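# Place all flowers stem-down in the vase

## Task

Get every flower into the vase with its stem pointing downward, keeping the vase upright and no stem visibly deformed or bent; afterwards open the grippers and pull them away from the flowers and vase.

## Robot and tools

Robot: two arms, left_arm and right_arm, each a six-joint arm with a parallel two-finger gripper. Scene frame: origin at table-top height midway between the nominal bases, +x out over the table, +y toward left_arm, +z up. Arm names do not match image sides. Calibrated bases: left_arm at (+0.021, +0.330, 0) m, right_arm at (+0.045, -0.296, 0) m, both yawed only slightly. A two-camera stand is fixed behind the arms. Loose objects may occasionally get a small push from outside.

Gripper axes: fingers extend along the gripper's +z, and close and open along its y. end_effector_position is the point between the pads, roughly 1 cm short of the tips. Hand positions, orientations (end_effector_quat_wxyz), velocities and targets are printed in the scene frame. Offsets you send are along the current Hand target's own axes, not the scene axes.

The 14-number row (used by execute_actions and move): one flat list covering both arms. Numbers 1-7 are left_arm: dx, dy, dz, rx, ry, rz, opening; numbers 8-14 are right_arm in the same order. All values lie in -1 to 1. The six pose numbers are offsets from that arm's Hand target as it stood when the action or move began, measured along the Hand target's axes; 1.0 equals 0.6 m of travel or 180 degrees of turn. rx, ry, rz form a single rotation vector. Opening is absolute, not an offset: +1 is fully open (0.094 m), -1 fully closed. Six zeros leave an arm's pose request unchanged, but its opening value is always a real command, so resend the current opening to keep a grip as it is.

execute_actions(actions, cameras): actions is a list of actions; each action is a list of 1 to 15 rows, each row one control step of 1/30 s. If fewer than 15 rows, the last row repeats to fill 15 steps. Every row in an action counts from the action's starting Hand target, and every new action starts from the current Hand target, so sending the same offset twice moves twice as far. An empty actions list returns camera images and state. cameras: list of names (cam_high, cam_low, cam_left_wrist, cam_right_wrist), ["all"], or []; an unknown name invalidates the call.

move(target, speed, blend, opening_speed, grip_force, blocking, cameras): drives each gripper in a straight line toward target, given as one 14-number row or a list of up to 15 rows. Every row in the list is an offset from the same starting Hand targets, not from the previous row. speed: path top speed in m/s, 0.002 to 2.9, default 0.25 (rotation capped at twice that in rad/s); one value or one per target. blend: corner rounding in m for lists; 0 means stop at each target. opening_speed: rate of the commanded opening on the -1..1 scale per second, at least 0.2; use it when closing on something fragile. grip_force: per-pad force cap in N, 10 to 50 (full), one value or one per arm; it persists, and lower values close slowly. blocking=false returns after about 0.5 s while the motion continues. A whole move is limited to 10 s. Paths ignore obstacles and the other arm. The result adds a move: line, e.g. done, off_target, moving, held or fault, plus limits such as paced (pose clipped) or held (steps withheld).

wait(seconds, cameras): lets time pass with no new commands, 0 to 3600 s; returns early if a running move ends. stop(cameras): brakes the current move; braking needs some distance. zoom_image(camera, region): enlarges [x0, y0, x1, y1] pixels of that camera's newest image, at most 504x504; images are cam_high 896x504, cam_low 896x504, wrist cameras 672x504. finished_scene(scene): ends the current scene, given its number; irreversible, so only call it once the flowers stand in the vase without support, and call nothing else in that reply.

Reading results: Hand target is your last commanded pose after clipping; the gripper often rests short of it, and the next execute_actions call reasserts it. Check position and tilt after each move and correct tilt. Orientation commands are clipped to 40 degrees from the measured orientation per step. grip_measured is the measured finger opening on the -1..1 scale; empty it reads up to about 2.5 mm wide, and on a held part somewhat narrower than the part. grip_effort_nm is gripper motor effort (negative closing), not pad force. Joint torques wrap at ±28 N m on joints 1-3. Tool commands shows present commands. Joint velocities may read within noise. Joint ranges: waist -2.618 to 3.054, shoulder and elbow 0 to 3.142 (elbow straight at 2.901), wrist pitch and yaw ±1.571, wrist roll ±2.094 rad.

Cautions: keep stems from being crushed; close gently with low grip_force and opening_speed, since squeeze rises steeply past first contact and can jump to the force cap. Don't knock the vase over, drop anything far, or let anything leave the table. Avoid fast contacts and targets far beyond a contact; to stop a press, command back behind the gripper. Keep the arms and their fingers and wrist cameras from touching each other, and never close one gripper on the other arm. Don't route a path near an arm's own base; go around. Avoid long holding, stretched poses or pushing into unreachable targets: motors heat, MOTOR HOT appears near 75 °C, and at 90 °C the arm folds and stops working. Release by commanding an opening clearly above grip_measured, then retreat.

Each tool is called after "Request:" by a JSON object that holds its "fn" and its "kwargs".

## Session

Request:
{"fn": "execute_actions", "kwargs": {"actions": []}}

Scene clock: 0.00 s.
left_arm: end_effector_position=(+0.4096, +0.3692, +0.0904) grip_measured=+1.000 grip_effort_nm=n/a end_effector_quat_wxyz=(+0.554, -0.109, +0.818, +0.105) | right_arm: end_effector_position=(+0.4383, -0.2833, +0.0803) grip_measured=+1.000 grip_effort_nm=n/a end_effector_quat_wxyz=(+0.541, -0.010, +0.837, -0.081)
Joint positions: left_arm=[0.003 1.519 0.395 0.729 -0.341 -0.084 0.094] | right_arm=[0.148 1.544 0.41 0.705 0.256 -0.046 0.094]
Joint velocities: within noise
Joint torques (N m): no reading
Heat: left arm: 32 °C; right arm: 35 °C.
Hand target: left_arm +0.4138, +0.3690, +0.0993; +0.566, -0.111, +0.811, +0.103 | right_arm +0.4431, -0.2827, +0.0909; +0.555, -0.007, +0.828, -0.080
Tool commands: left_gripper/opening=+1.0 right_gripper/opening=+1.0

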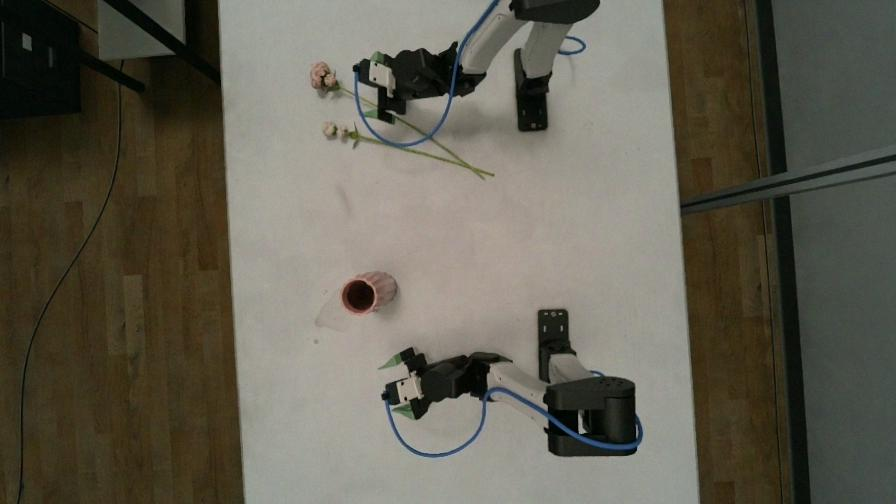

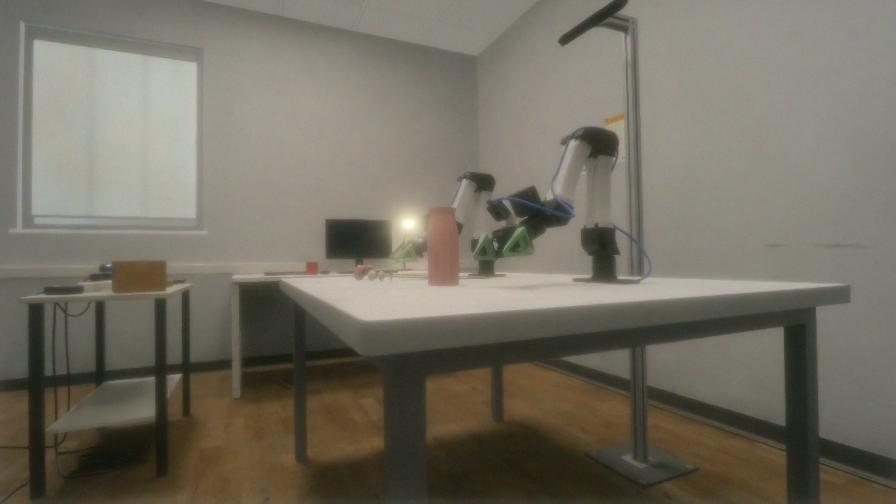

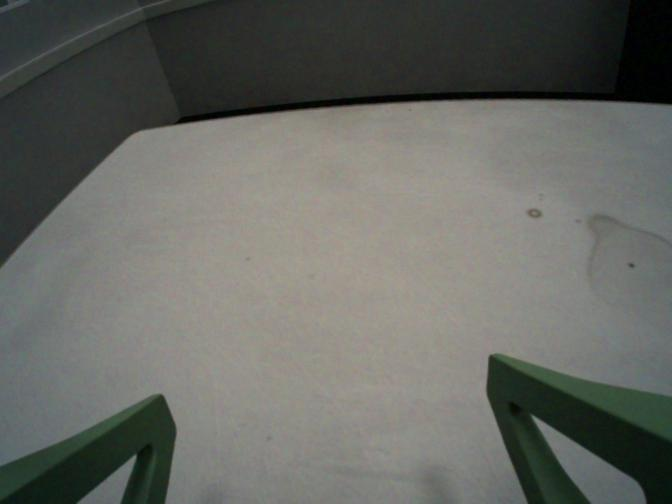

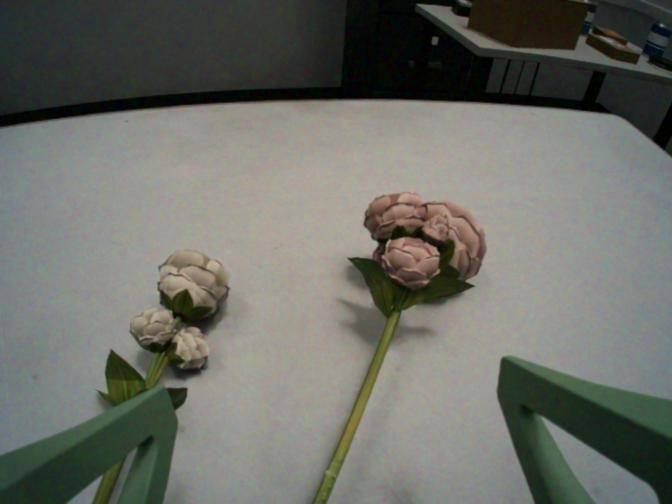

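Request:
{"fn": "move", "kwargs": {"target": [0,0,0,0,0,0,1,-0.136,0.183,-0.222,-0.001,0.380,0.083,0.0], "speed": 0.4, "cameras": ["all"]}}

Scene clock: 12.63 s.
left_arm: end_effector_position=(+0.4096, +0.3692, +0.0904) grip_measured=+1.000 grip_effort_nm=-0.01 end_effector_quat_wxyz=(+0.554, -0.109, +0.818, +0.105) | right_arm: end_effector_position=(+0.3557, -0.1550, +0.1953) grip_measured=+0.002 grip_effort_nm=-0.11 end_effector_quat_wxyz=(+0.034, +0.135, +0.990, +0.013)
Joint positions: left_arm=[0.003 1.519 0.395 0.729 -0.341 -0.084 0.094] | right_arm=[0.437 1.808 1.859 -1.55 0.015 0.702 0.047]
Joint torques (N m): left_arm=[0.38 -6.17 6.09 2.17 -0.01 0.01] | right_arm=[0.05 -6.78 8.76 0.5 -0.05 0.17]
Heat: left arm: 33 °C; right arm: 37 °C.
Hand target: left_arm +0.4138, +0.3690, +0.0993; +0.566, -0.111, +0.811, +0.103 | right_arm +0.3603, -0.1496, +0.2000; +0.000, +0.139, +0.990, +0.000
Off the commanded pose: left_arm 0.010 m, 2 deg | right_arm 0.008 m, 4 deg.
joint sent to its limit (right arm) — joint 4 (wrist pitch), lower limit. The joint targets are off in orientation, not in position.
move: off_target (right_arm)

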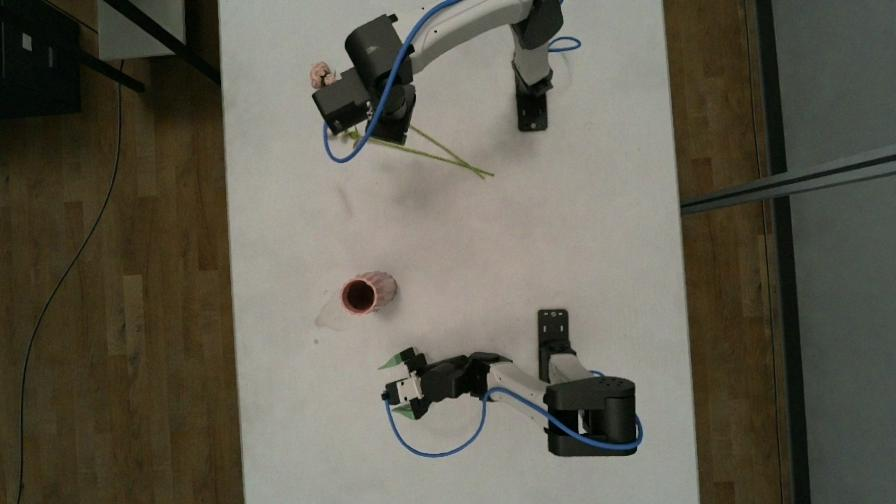

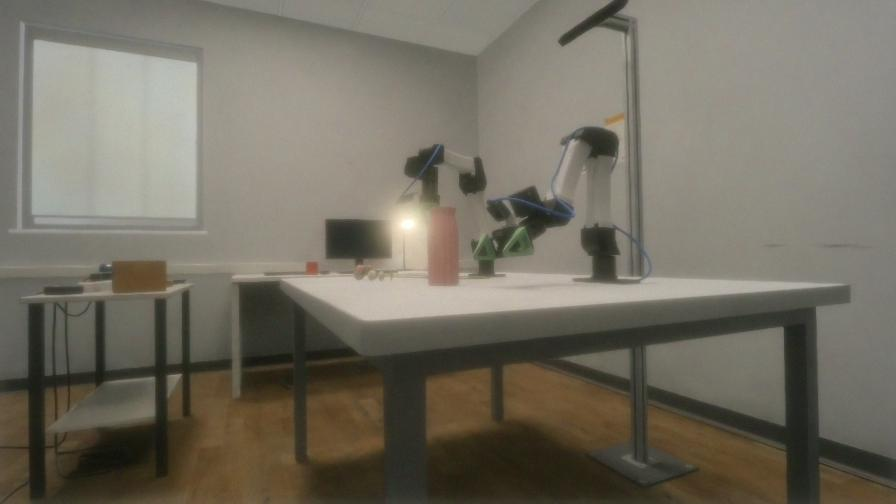

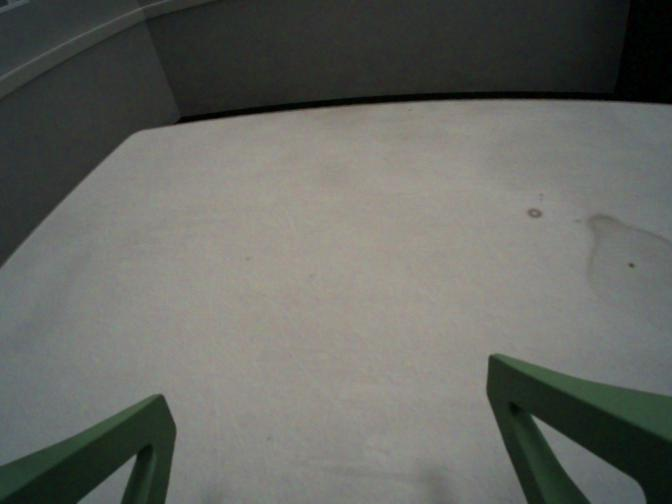

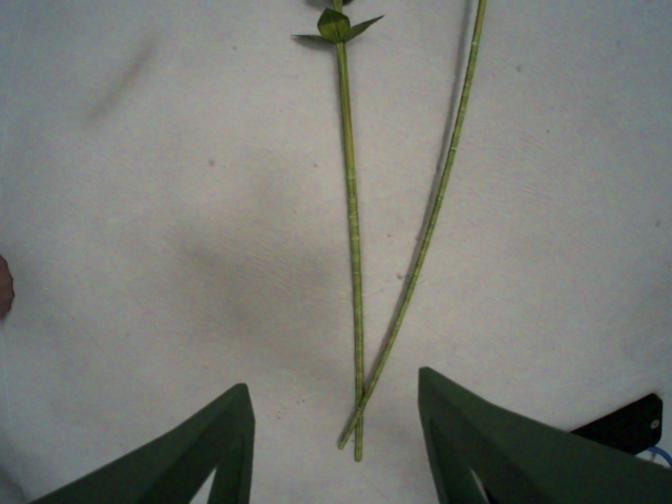

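Request:
{"fn": "move", "kwargs": {"target": [0,0,0,0,0,0,1,-0.05,-0.02,0.183,0,0,0,-0.1], "cameras": ["cam_high","cam_right_wrist"]}}

Scene clock: 19.60 s.
left_arm: end_effector_position=(+0.4096, +0.3692, +0.0904) grip_measured=+1.000 grip_effort_nm=-0.01 end_effector_quat_wxyz=(+0.554, -0.109, +0.818, +0.105) | right_arm: end_effector_position=(+0.3844, -0.1702, +0.0945) grip_measured=-0.098 grip_effort_nm=-0.10 end_effector_quat_wxyz=(+0.003, +0.141, +0.990, -0.005)
Joint positions: left_arm=[0.003 1.519 0.395 0.729 -0.341 -0.084 0.094] | right_arm=[0.364 1.92 1.604 -1.254 0.012 0.642 0.042]
Joint torques (N m): left_arm=[0.34 -6.15 6.06 2.16 -0.01 0.02] | right_arm=[-0.64 -8.38 5.53 0.53 -0.04 -0.03]
Heat: left arm: 34 °C; right arm: 38 °C.
Hand target: left_arm +0.4138, +0.3690, +0.0993; +0.566, -0.111, +0.811, +0.103 | right_arm +0.3859, -0.1695, +0.0901; +0.000, +0.139, +0.990, +0.000
Off the commanded pose: left_arm 0.010 m, 2 deg | right_arm 0.005 m, 1 deg.
move: done

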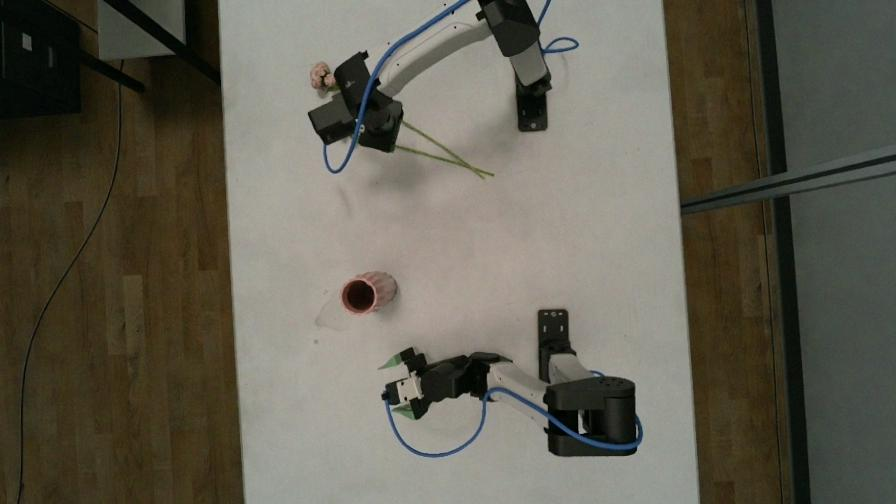

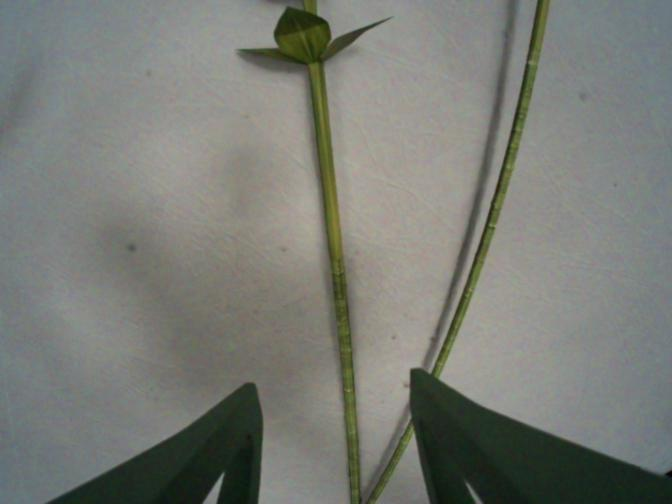

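Request:
{"fn": "move", "kwargs": {"target": [0,0,0,0,0,0,1,0,-0.003,0.125,0,0,0,-0.1], "speed": 0.12, "cameras": ["cam_low","cam_right_wrist"]}}

Scene clock: 24.00 s.
left_arm: end_effector_position=(+0.4096, +0.3692, +0.0904) grip_measured=+1.000 grip_effort_nm=-0.01 end_effector_quat_wxyz=(+0.554, -0.109, +0.818, +0.105) | right_arm: end_effector_position=(+0.3858, -0.1697, +0.0219) grip_measured=-0.098 grip_effort_nm=-0.10 end_effector_quat_wxyz=(+0.007, +0.139, +0.990, -0.003)
Joint positions: left_arm=[0.003 1.519 0.395 0.729 -0.341 -0.084 0.094] | right_arm=[0.364 1.977 1.389 -0.973 0.012 0.638 0.042]
Joint torques (N m): left_arm=[0.35 -6.2 6.08 2.17 -0.02 0.02] | right_arm=[-1.03 -8.24 4.83 0.55 -0.04 -0.04]
Heat: left arm: 34 °C; right arm: 39 °C.
Hand target: left_arm +0.4138, +0.3690, +0.0993; +0.566, -0.111, +0.811, +0.103 | right_arm +0.3854, -0.1713, +0.0152; +0.000, +0.139, +0.990, +0.000
Off the commanded pose: left_arm 0.010 m, 2 deg | right_arm 0.007 m, 1 deg.
move: done

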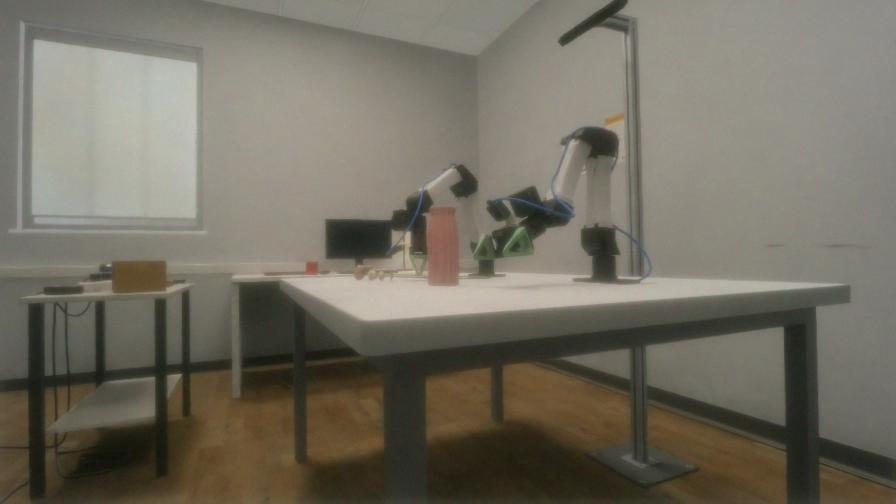

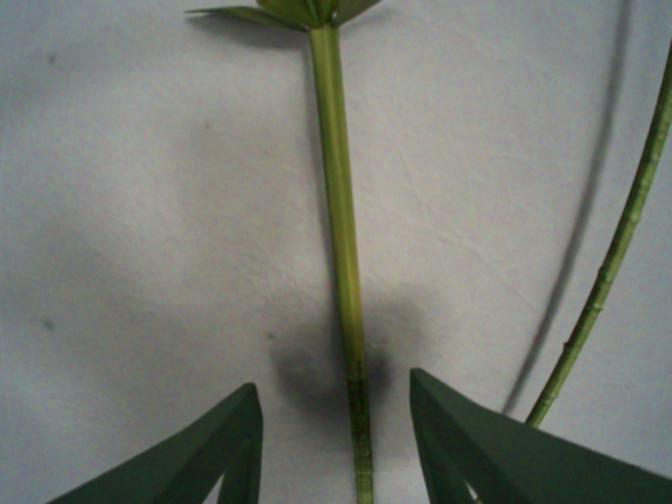

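Request:
{"fn": "move", "kwargs": {"target": [[0,0,0,0,0,0,1,0,0.005,0.018,0,0,0,-0.1],[0,0,0,0,0,0,1,0,0.005,0.018,0,0,0,-1]], "speed": 0.1, "grip_force": 25, "cameras": ["cam_right_wrist"]}}

Scene clock: 29.20 s.
left_arm: end_effector_position=(+0.4096, +0.3692, +0.0904) grip_measured=+1.000 grip_effort_nm=-0.01 end_effector_quat_wxyz=(+0.554, -0.109, +0.818, +0.105) | right_arm: end_effector_position=(+0.3880, -0.1689, +0.0115) grip_measured=-0.879 grip_effort_nm=-0.53 end_effector_quat_wxyz=(+0.008, +0.139, +0.990, -0.003)
Joint positions: left_arm=[0.003 1.519 0.395 0.729 -0.341 -0.084 0.094] | right_arm=[0.364 1.998 1.375 -0.937 0.012 0.638 0.006]
Joint torques (N m): left_arm=[0.36 -6.16 6.08 2.16 -0.02 0.01] | right_arm=[-0.38 -8.25 4.77 0.55 -0.04 0.04]
Heat: left arm: 34 °C; right arm: 40 °C.
Hand target: left_arm +0.4138, +0.3690, +0.0993; +0.566, -0.111, +0.811, +0.103 | right_arm +0.3862, -0.1684, +0.0044; +0.000, +0.139, +0.990, +0.000
Off the commanded pose: left_arm 0.010 m, 2 deg | right_arm 0.007 m, 1 deg.
grip_force (N): 25, 25
move: done

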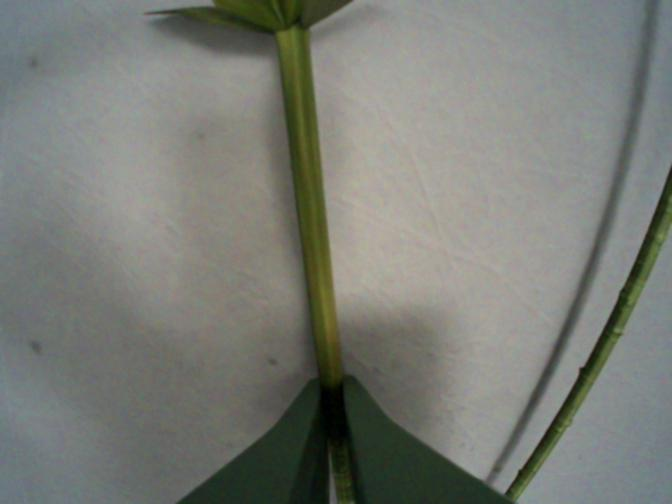

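Request:
{"fn": "move", "kwargs": {"target": [[0,0,0,0,0,0,1,0,0,-0.4,0,0,0,-1],[0,0,0,0,0,0,1,0.110,0.225,-0.743,-0.285,-0.439,-0.285,-1]], "speed": [0.25,0.35], "blend": 0.05, "cameras": ["all"]}}

Scene clock: 38.33 s.
left_arm: end_effector_position=(+0.4096, +0.3692, +0.0904) grip_measured=+1.000 grip_effort_nm=-0.01 end_effector_quat_wxyz=(+0.554, -0.109, +0.818, +0.105) | right_arm: end_effector_position=(+0.3621, -0.0212, +0.4459) grip_measured=-0.880 grip_effort_nm=-0.59 end_effector_quat_wxyz=(+0.633, -0.294, +0.653, +0.294)
Joint positions: left_arm=[0.003 1.519 0.395 0.729 -0.341 -0.084 0.094] | right_arm=[0.616 1.256 1.371 -0.141 -0.247 0.007 0.006]
Joint torques (N m): left_arm=[0.35 -6.17 6.08 2.17 -0.01 0.01] | right_arm=[-0.28 -4.88 5.83 2.46 -0.15 -0.04]
Heat: left arm: 34 °C; right arm: 41 °C.
Hand target: left_arm +0.4138, +0.3690, +0.0993; +0.566, -0.111, +0.811, +0.103 | right_arm +0.3598, -0.0202, +0.4502; +0.641, -0.299, +0.641, +0.299
Off the commanded pose: left_arm 0.010 m, 2 deg | right_arm 0.005 m, 2 deg.
grip_force (N): 25, 25
move: done

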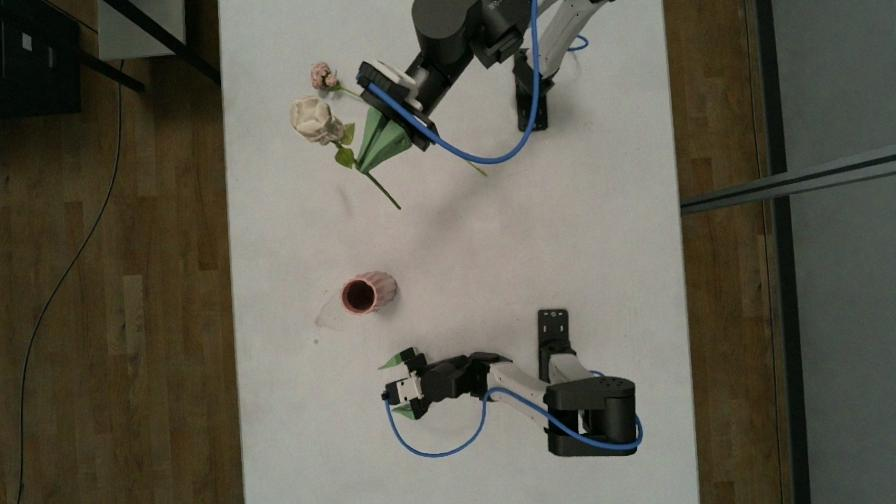

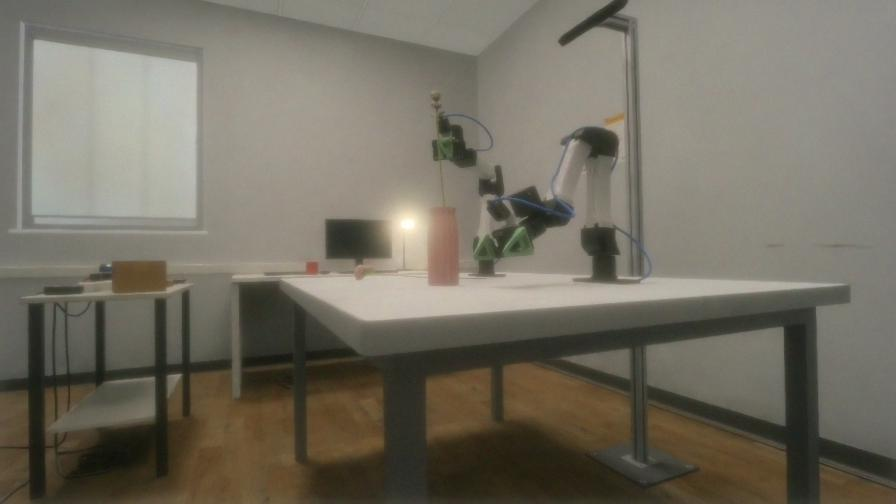

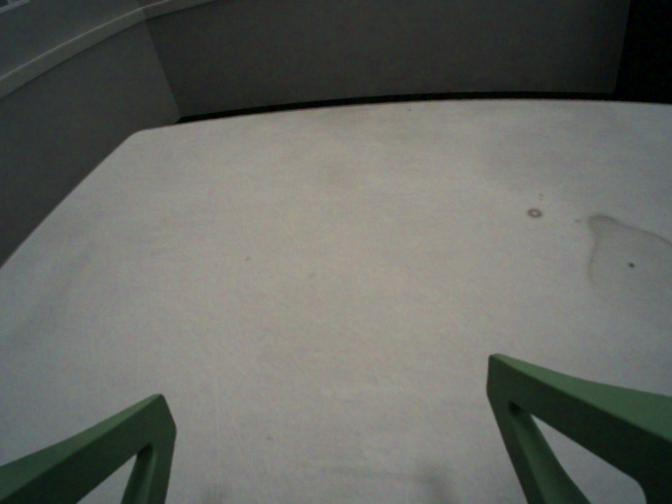

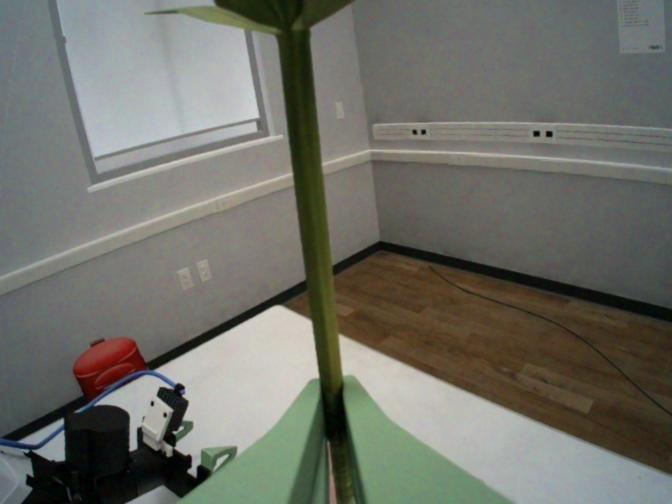

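Request:
{"fn": "move", "kwargs": {"target": [0,0,0,0,0,0,1,-0.133,0.078,0.196,0,0,0.025,-1], "cameras": ["cam_high","cam_low","cam_right_wrist"]}}

Request:
{"fn": "zoom_image", "kwargs": {"camera": "cam_high", "region": [300, 150, 460, 330]}}

Request:
{"fn": "zoom_image", "kwargs": {"camera": "cam_low", "region": [340, 20, 560, 300]}}

Scene clock: 48.77 s.
left_arm: end_effector_position=(+0.4096, +0.3692, +0.0904) grip_measured=+1.000 grip_effort_nm=-0.01 end_effector_quat_wxyz=(+0.554, -0.109, +0.818, +0.105) | right_arm: end_effector_position=(+0.3999, +0.0994, +0.5163) grip_measured=-0.880 grip_effort_nm=-0.59 end_effector_quat_wxyz=(+0.617, -0.284, +0.662, +0.318)
Joint positions: left_arm=[0.003 1.519 0.395 0.729 -0.341 -0.084 0.094] | right_arm=[0.822 1.822 2.249 -0.464 -0.065 0.069 0.006]
Joint torques (N m): left_arm=[0.32 -6.17 6.12 2.16 -0.02 0.01] | right_arm=[0.47 -7.42 9.17 2.33 0.16 0.15]
Heat: left arm: 34 °C; right arm: 40 °C.
Hand target: left_arm +0.4138, +0.3690, +0.0993; +0.566, -0.111, +0.811, +0.103 | right_arm +0.3997, +0.0998, +0.5300; +0.629, -0.273, +0.652, +0.324
Off the commanded pose: left_arm 0.010 m, 2 deg | right_arm 0.014 m, 2 deg.
grip_force (N): 25, 25
move: off_target (right_arm)

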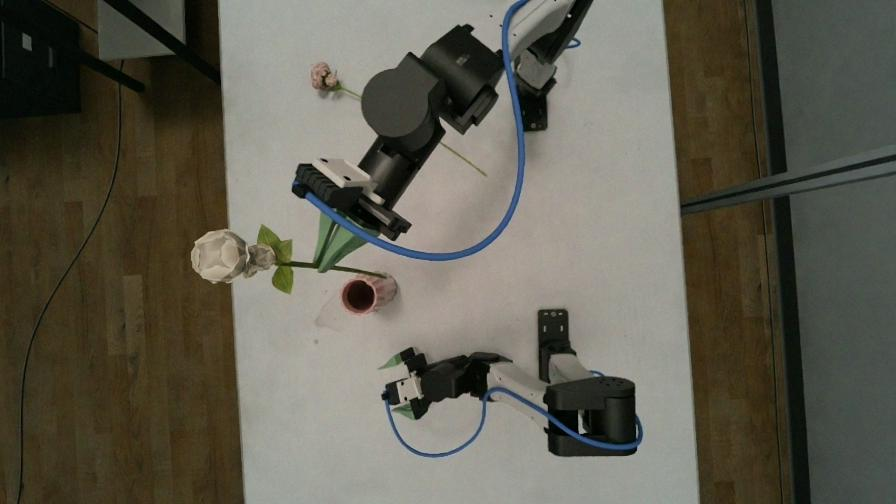

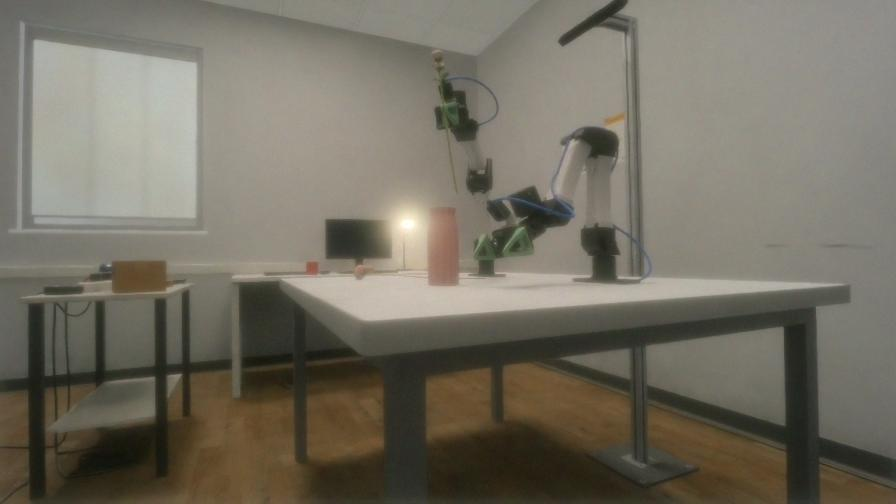

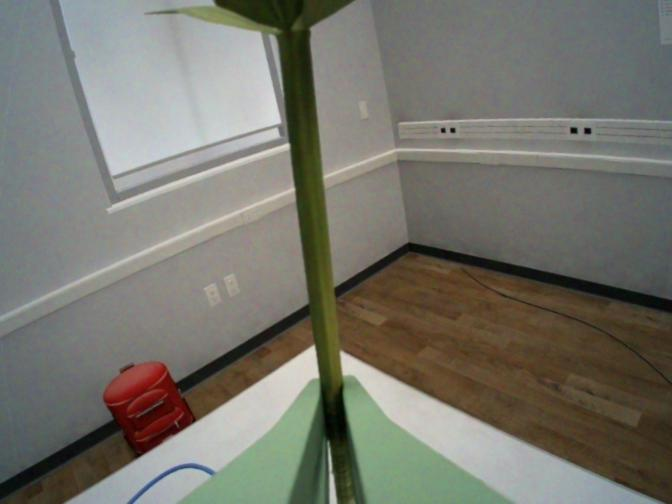

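Scaled by 2.800.

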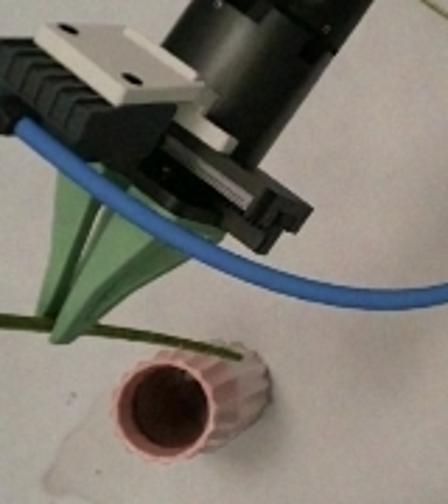

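Scaled by 1.800.

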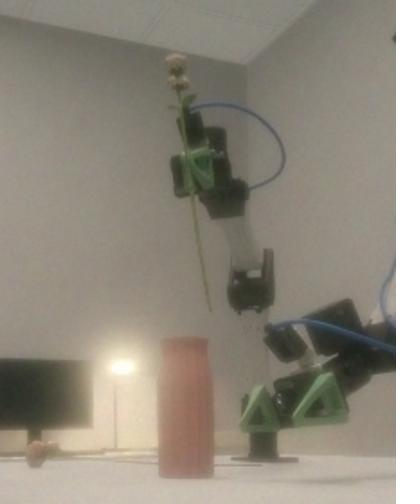

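Request:
{"fn": "move", "kwargs": {"target": [0,0,0,0,0,0,1,-0.048,0.026,0.117,0,0,-0.05,-1], "cameras": ["cam_high","cam_low"]}}

Request:
{"fn": "zoom_image", "kwargs": {"camera": "cam_high", "region": [280, 200, 440, 340]}}

Request:
{"fn": "zoom_image", "kwargs": {"camera": "cam_low", "region": [340, 0, 560, 300]}}

Scene clock: 55.70 s.
left_arm: end_effector_position=(+0.4096, +0.3692, +0.0904) grip_measured=+1.000 grip_effort_nm=-0.01 end_effector_quat_wxyz=(+0.554, -0.109, +0.818, +0.105) | right_arm: end_effector_position=(+0.4354, +0.1614, +0.5465) grip_measured=-0.880 grip_effort_nm=-0.59 end_effector_quat_wxyz=(+0.703, -0.295, +0.572, +0.301)
Joint positions: left_arm=[0.003 1.519 0.395 0.729 -0.341 -0.084 0.094] | right_arm=[0.861 2.249 2.834 -0.413 -0.025 -0.067 0.006]
Joint torques (N m): left_arm=[0.35 -6.2 6.08 2.17 -0.02 0.01] | right_arm=[0.53 -9.72 8.13 2.38 0.17 -0.03]
Heat: left arm: 35 °C; right arm: 40 °C.
Hand target: left_arm +0.4138, +0.3690, +0.0993; +0.566, -0.111, +0.811, +0.103 | right_arm +0.4345, +0.1623, +0.5598; +0.652, -0.324, +0.628, +0.273
Off the commanded pose: left_arm 0.010 m, 2 deg | right_arm 0.013 m, 10 deg.
elbow stopped short (right arm): the move would have taken joint 3 (elbow) straighter than the controller allows.
grip_force (N): 25, 25
move: off_target (right_arm)

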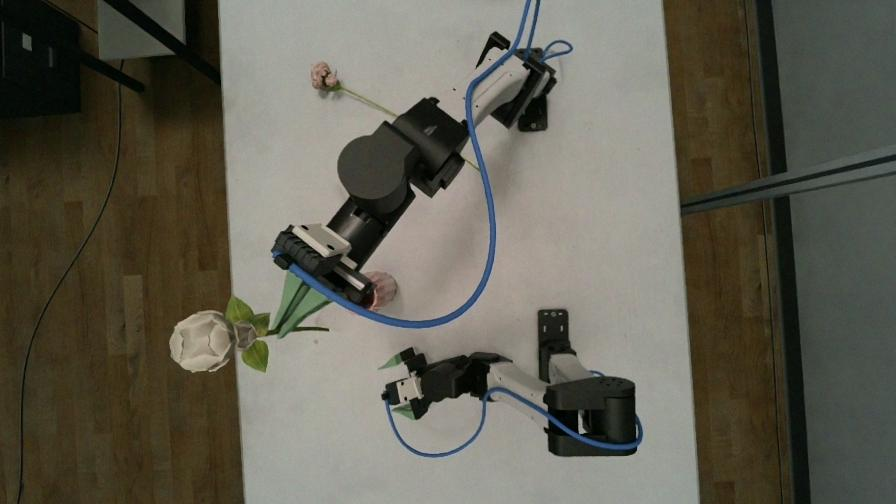

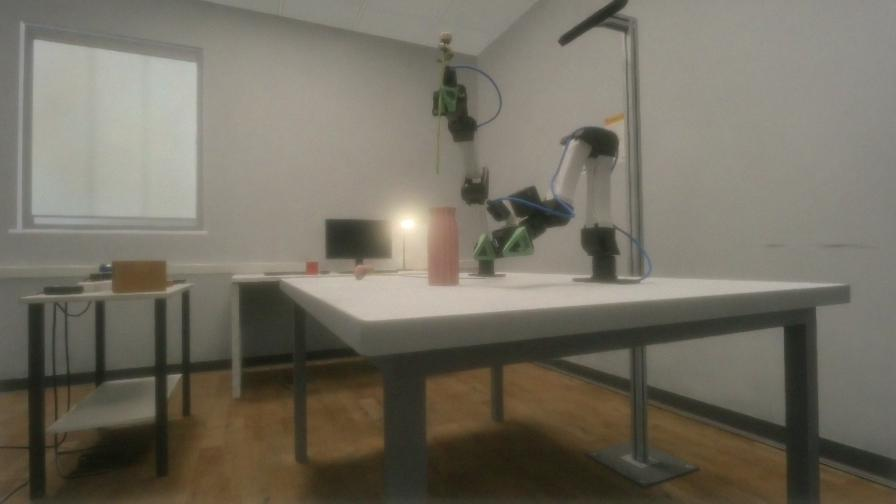

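Scaled by 3.150.

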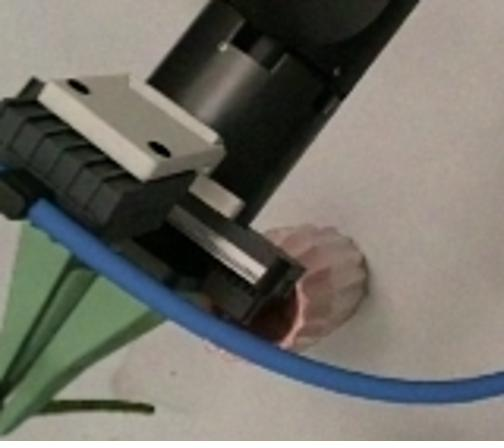

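Scaled by 1.680.

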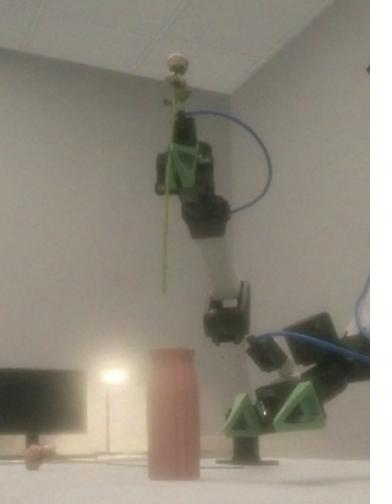

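Request:
{"fn": "move", "kwargs": {"target": [0,0,0,0,0,0,1,0.092,0,-0.014,0,0,0,-1], "speed": 0.15, "cameras": ["cam_high","cam_low"]}}

Request:
{"fn": "zoom_image", "kwargs": {"camera": "cam_high", "region": [280, 200, 440, 340]}}

Request:
{"fn": "zoom_image", "kwargs": {"camera": "cam_low", "region": [340, 0, 560, 300]}}

Scene clock: 61.33 s.
left_arm: end_effector_position=(+0.4096, +0.3692, +0.0904) grip_measured=+1.000 grip_effort_nm=-0.01 end_effector_quat_wxyz=(+0.554, -0.109, +0.818, +0.105) | right_arm: end_effector_position=(+0.4420, +0.1689, +0.4688) grip_measured=-0.880 grip_effort_nm=-0.59 end_effector_quat_wxyz=(+0.624, -0.336, +0.653, +0.268)
Joint positions: left_arm=[0.003 1.519 0.395 0.729 -0.341 -0.084 0.094] | right_arm=[0.861 2.146 2.558 -0.49 -0.024 -0.071 0.006]
Joint torques (N m): left_arm=[0.34 -6.17 6.09 2.17 -0.02 0.01] | right_arm=[-0.51 -15.38 5.15 2.49 0.06 -0.03]
Heat: left arm: 35 °C; right arm: 43 °C.
Hand target: left_arm +0.4138, +0.3690, +0.0993; +0.566, -0.111, +0.811, +0.103 | right_arm +0.4325, +0.1530, +0.5049; +0.652, -0.324, +0.628, +0.273
Off the commanded pose: left_arm 0.010 m, 2 deg | right_arm 0.040 m, 5 deg.
grip_force (N): 25, 25
move: off_target (right_arm)

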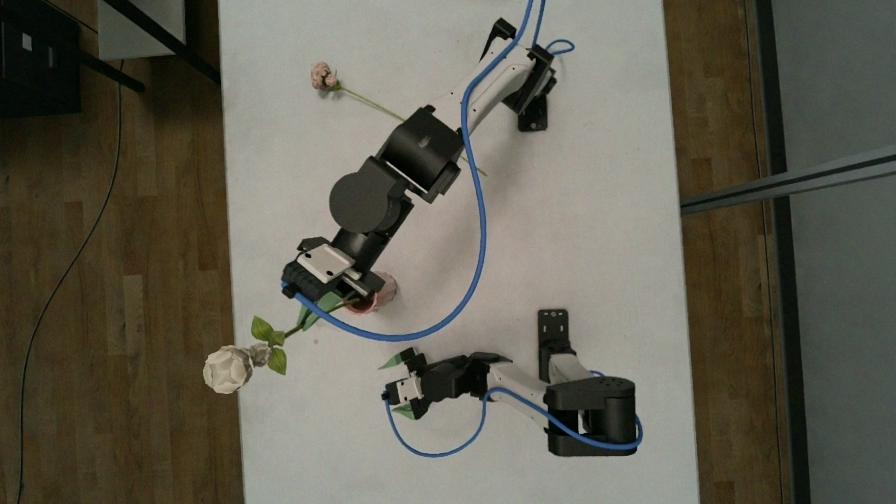

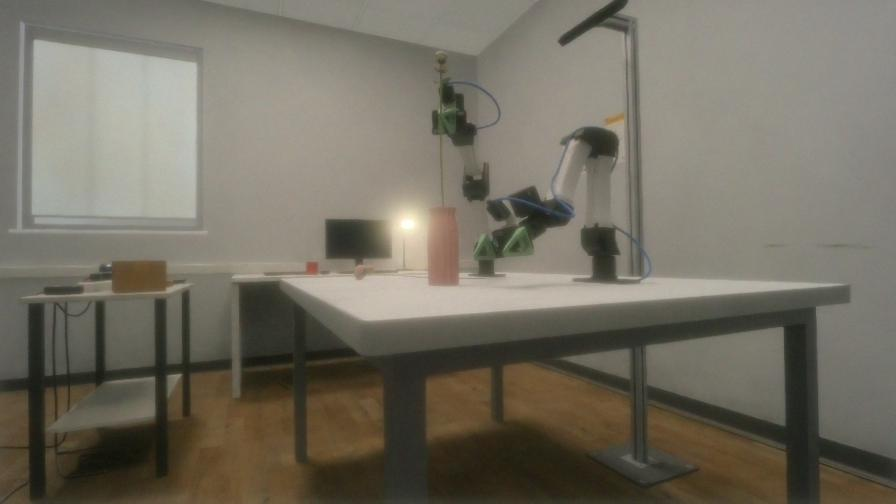

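Scaled by 3.150.

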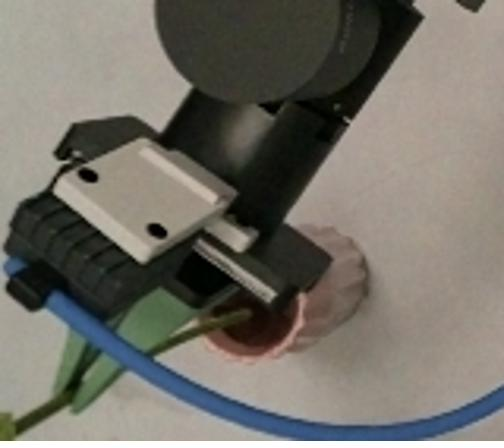

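Scaled by 1.680.

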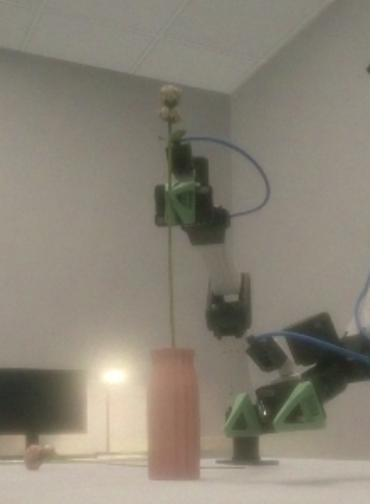

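Request:
{"fn": "move", "kwargs": {"target": [0,0,0,0,0,0,1,0.133,0.008,0.013,0,0,0,-1], "speed": 0.12, "cameras": ["cam_high","cam_low"]}}

Request:
{"fn": "zoom_image", "kwargs": {"camera": "cam_high", "region": [280, 200, 440, 340]}}

Request:
{"fn": "zoom_image", "kwargs": {"camera": "cam_low", "region": [340, 0, 560, 300]}}

Scene clock: 65.73 s.
left_arm: end_effector_position=(+0.4096, +0.3692, +0.0904) grip_measured=+1.000 grip_effort_nm=-0.01 end_effector_quat_wxyz=(+0.554, -0.109, +0.818, +0.105) | right_arm: end_effector_position=(+0.4440, +0.1712, +0.3887) grip_measured=-0.880 grip_effort_nm=-0.59 end_effector_quat_wxyz=(+0.624, -0.336, +0.653, +0.267)
Joint positions: left_arm=[0.003 1.519 0.395 0.729 -0.341 -0.084 0.094] | right_arm=[0.861 1.959 1.92 -0.041 -0.024 -0.072 0.006]
Joint torques (N m): left_arm=[0.36 -6.16 6.06 2.16 -0.01 0.01] | right_arm=[-0.81 -14.39 7.08 2.52 0.04 -0.03]
Heat: left arm: 36 °C; right arm: 46 °C.
Hand target: left_arm +0.4138, +0.3690, +0.0993; +0.566, -0.111, +0.811, +0.103 | right_arm +0.4387, +0.1581, +0.4248; +0.652, -0.324, +0.629, +0.273
Off the commanded pose: left_arm 0.010 m, 2 deg | right_arm 0.039 m, 5 deg.
grip_force (N): 25, 25
move: off_target (right_arm)

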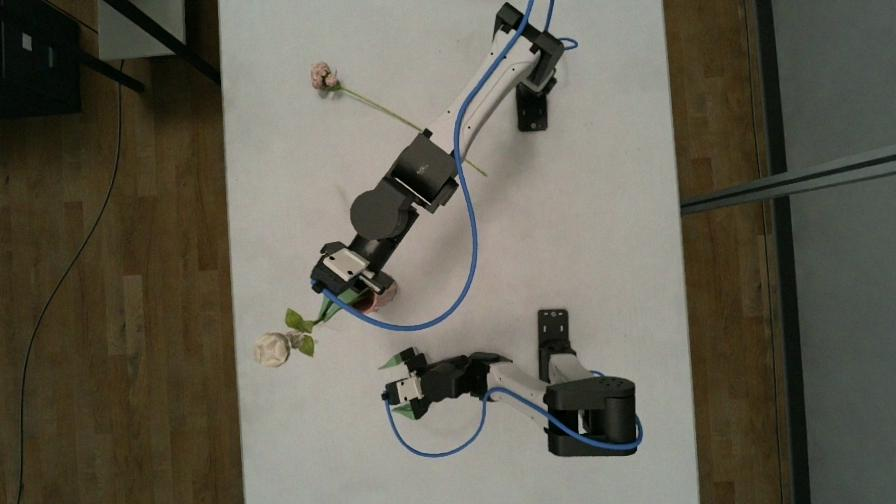

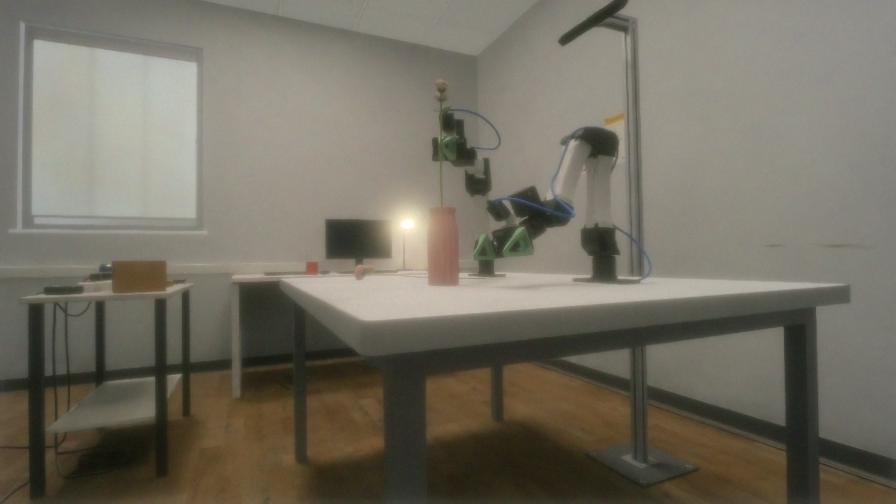

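Scaled by 3.150.

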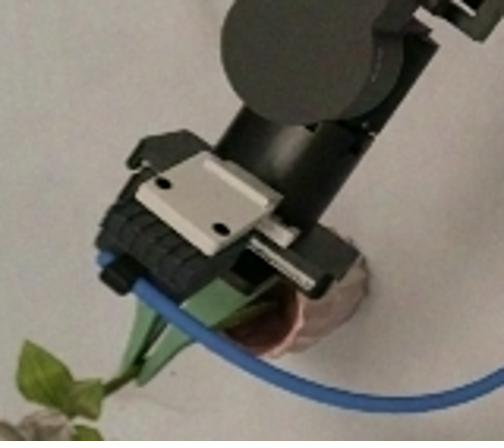

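Scaled by 1.680.

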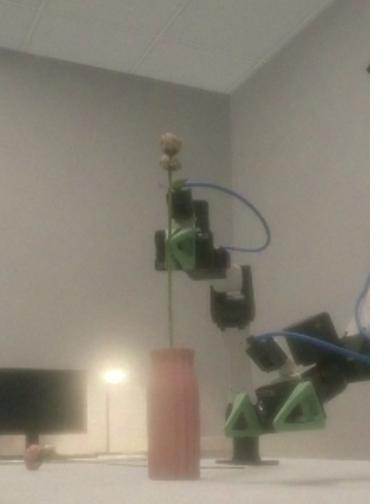

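Request:
{"fn": "move", "kwargs": {"target": [[0,0,0,0,0,0,1,0.183,0,0,0,0,0,-1],[0,0,0,0,0,0,1,0.183,0,0,0,0,0,-0.4]], "speed": 0.12, "cameras": ["cam_high","cam_low"]}}

Request:
{"fn": "zoom_image", "kwargs": {"camera": "cam_low", "region": [340, 0, 560, 300]}}

Scene clock: 69.50 s.
left_arm: end_effector_position=(+0.4096, +0.3692, +0.0904) grip_measured=+1.000 grip_effort_nm=-0.01 end_effector_quat_wxyz=(+0.554, -0.109, +0.818, +0.105) | right_arm: end_effector_position=(+0.4479, +0.1598, +0.2918) grip_measured=-0.402 grip_effort_nm=0.07 end_effector_quat_wxyz=(+0.634, -0.328, +0.647, +0.267)
Joint positions: left_arm=[0.003 1.519 0.395 0.729 -0.341 -0.084 0.094] | right_arm=[0.843 1.937 1.477 0.406 -0.03 -0.073 0.028]
Joint torques (N m): left_arm=[0.39 -6.16 6.11 2.17 -0.01 0] | right_arm=[-1.01 -13.33 6.58 2.43 -0.1 -0.02]
Heat: left arm: 36 °C; right arm: 49 °C.
Hand target: left_arm +0.4138, +0.3690, +0.0993; +0.566, -0.111, +0.811, +0.103 | right_arm +0.4453, +0.1524, +0.3155; +0.652, -0.324, +0.628, +0.273
Off the commanded pose: left_arm 0.010 m, 2 deg | right_arm 0.025 m, 3 deg.
grip_force (N): 25, 25
move: off_target (right_arm); target 2's new opening was sent with right_arm's hand 0.026 m and 4 deg from that target

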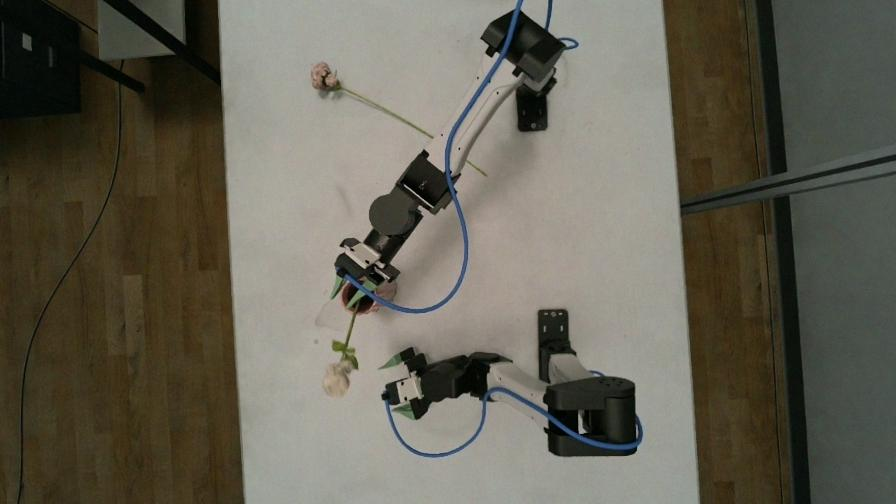

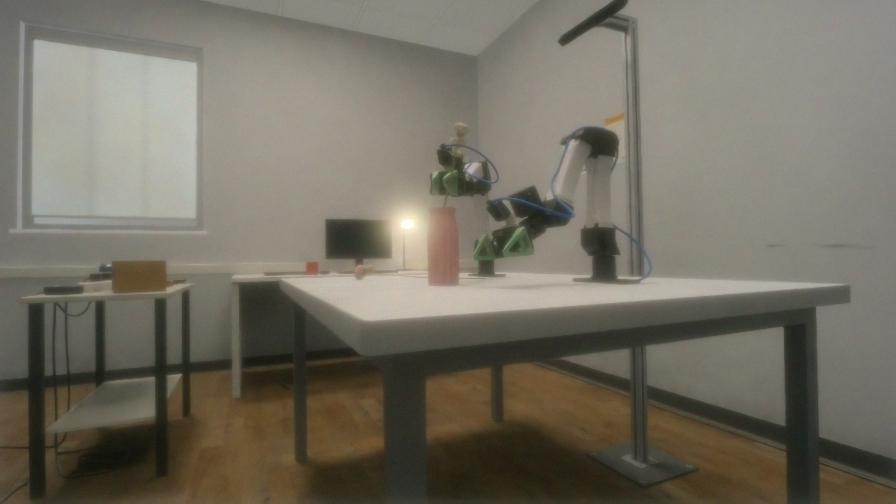

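Scaled by 1.680.

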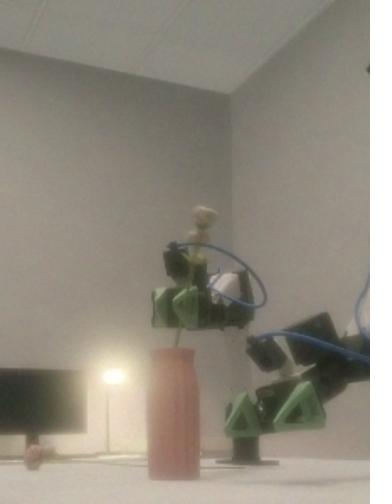

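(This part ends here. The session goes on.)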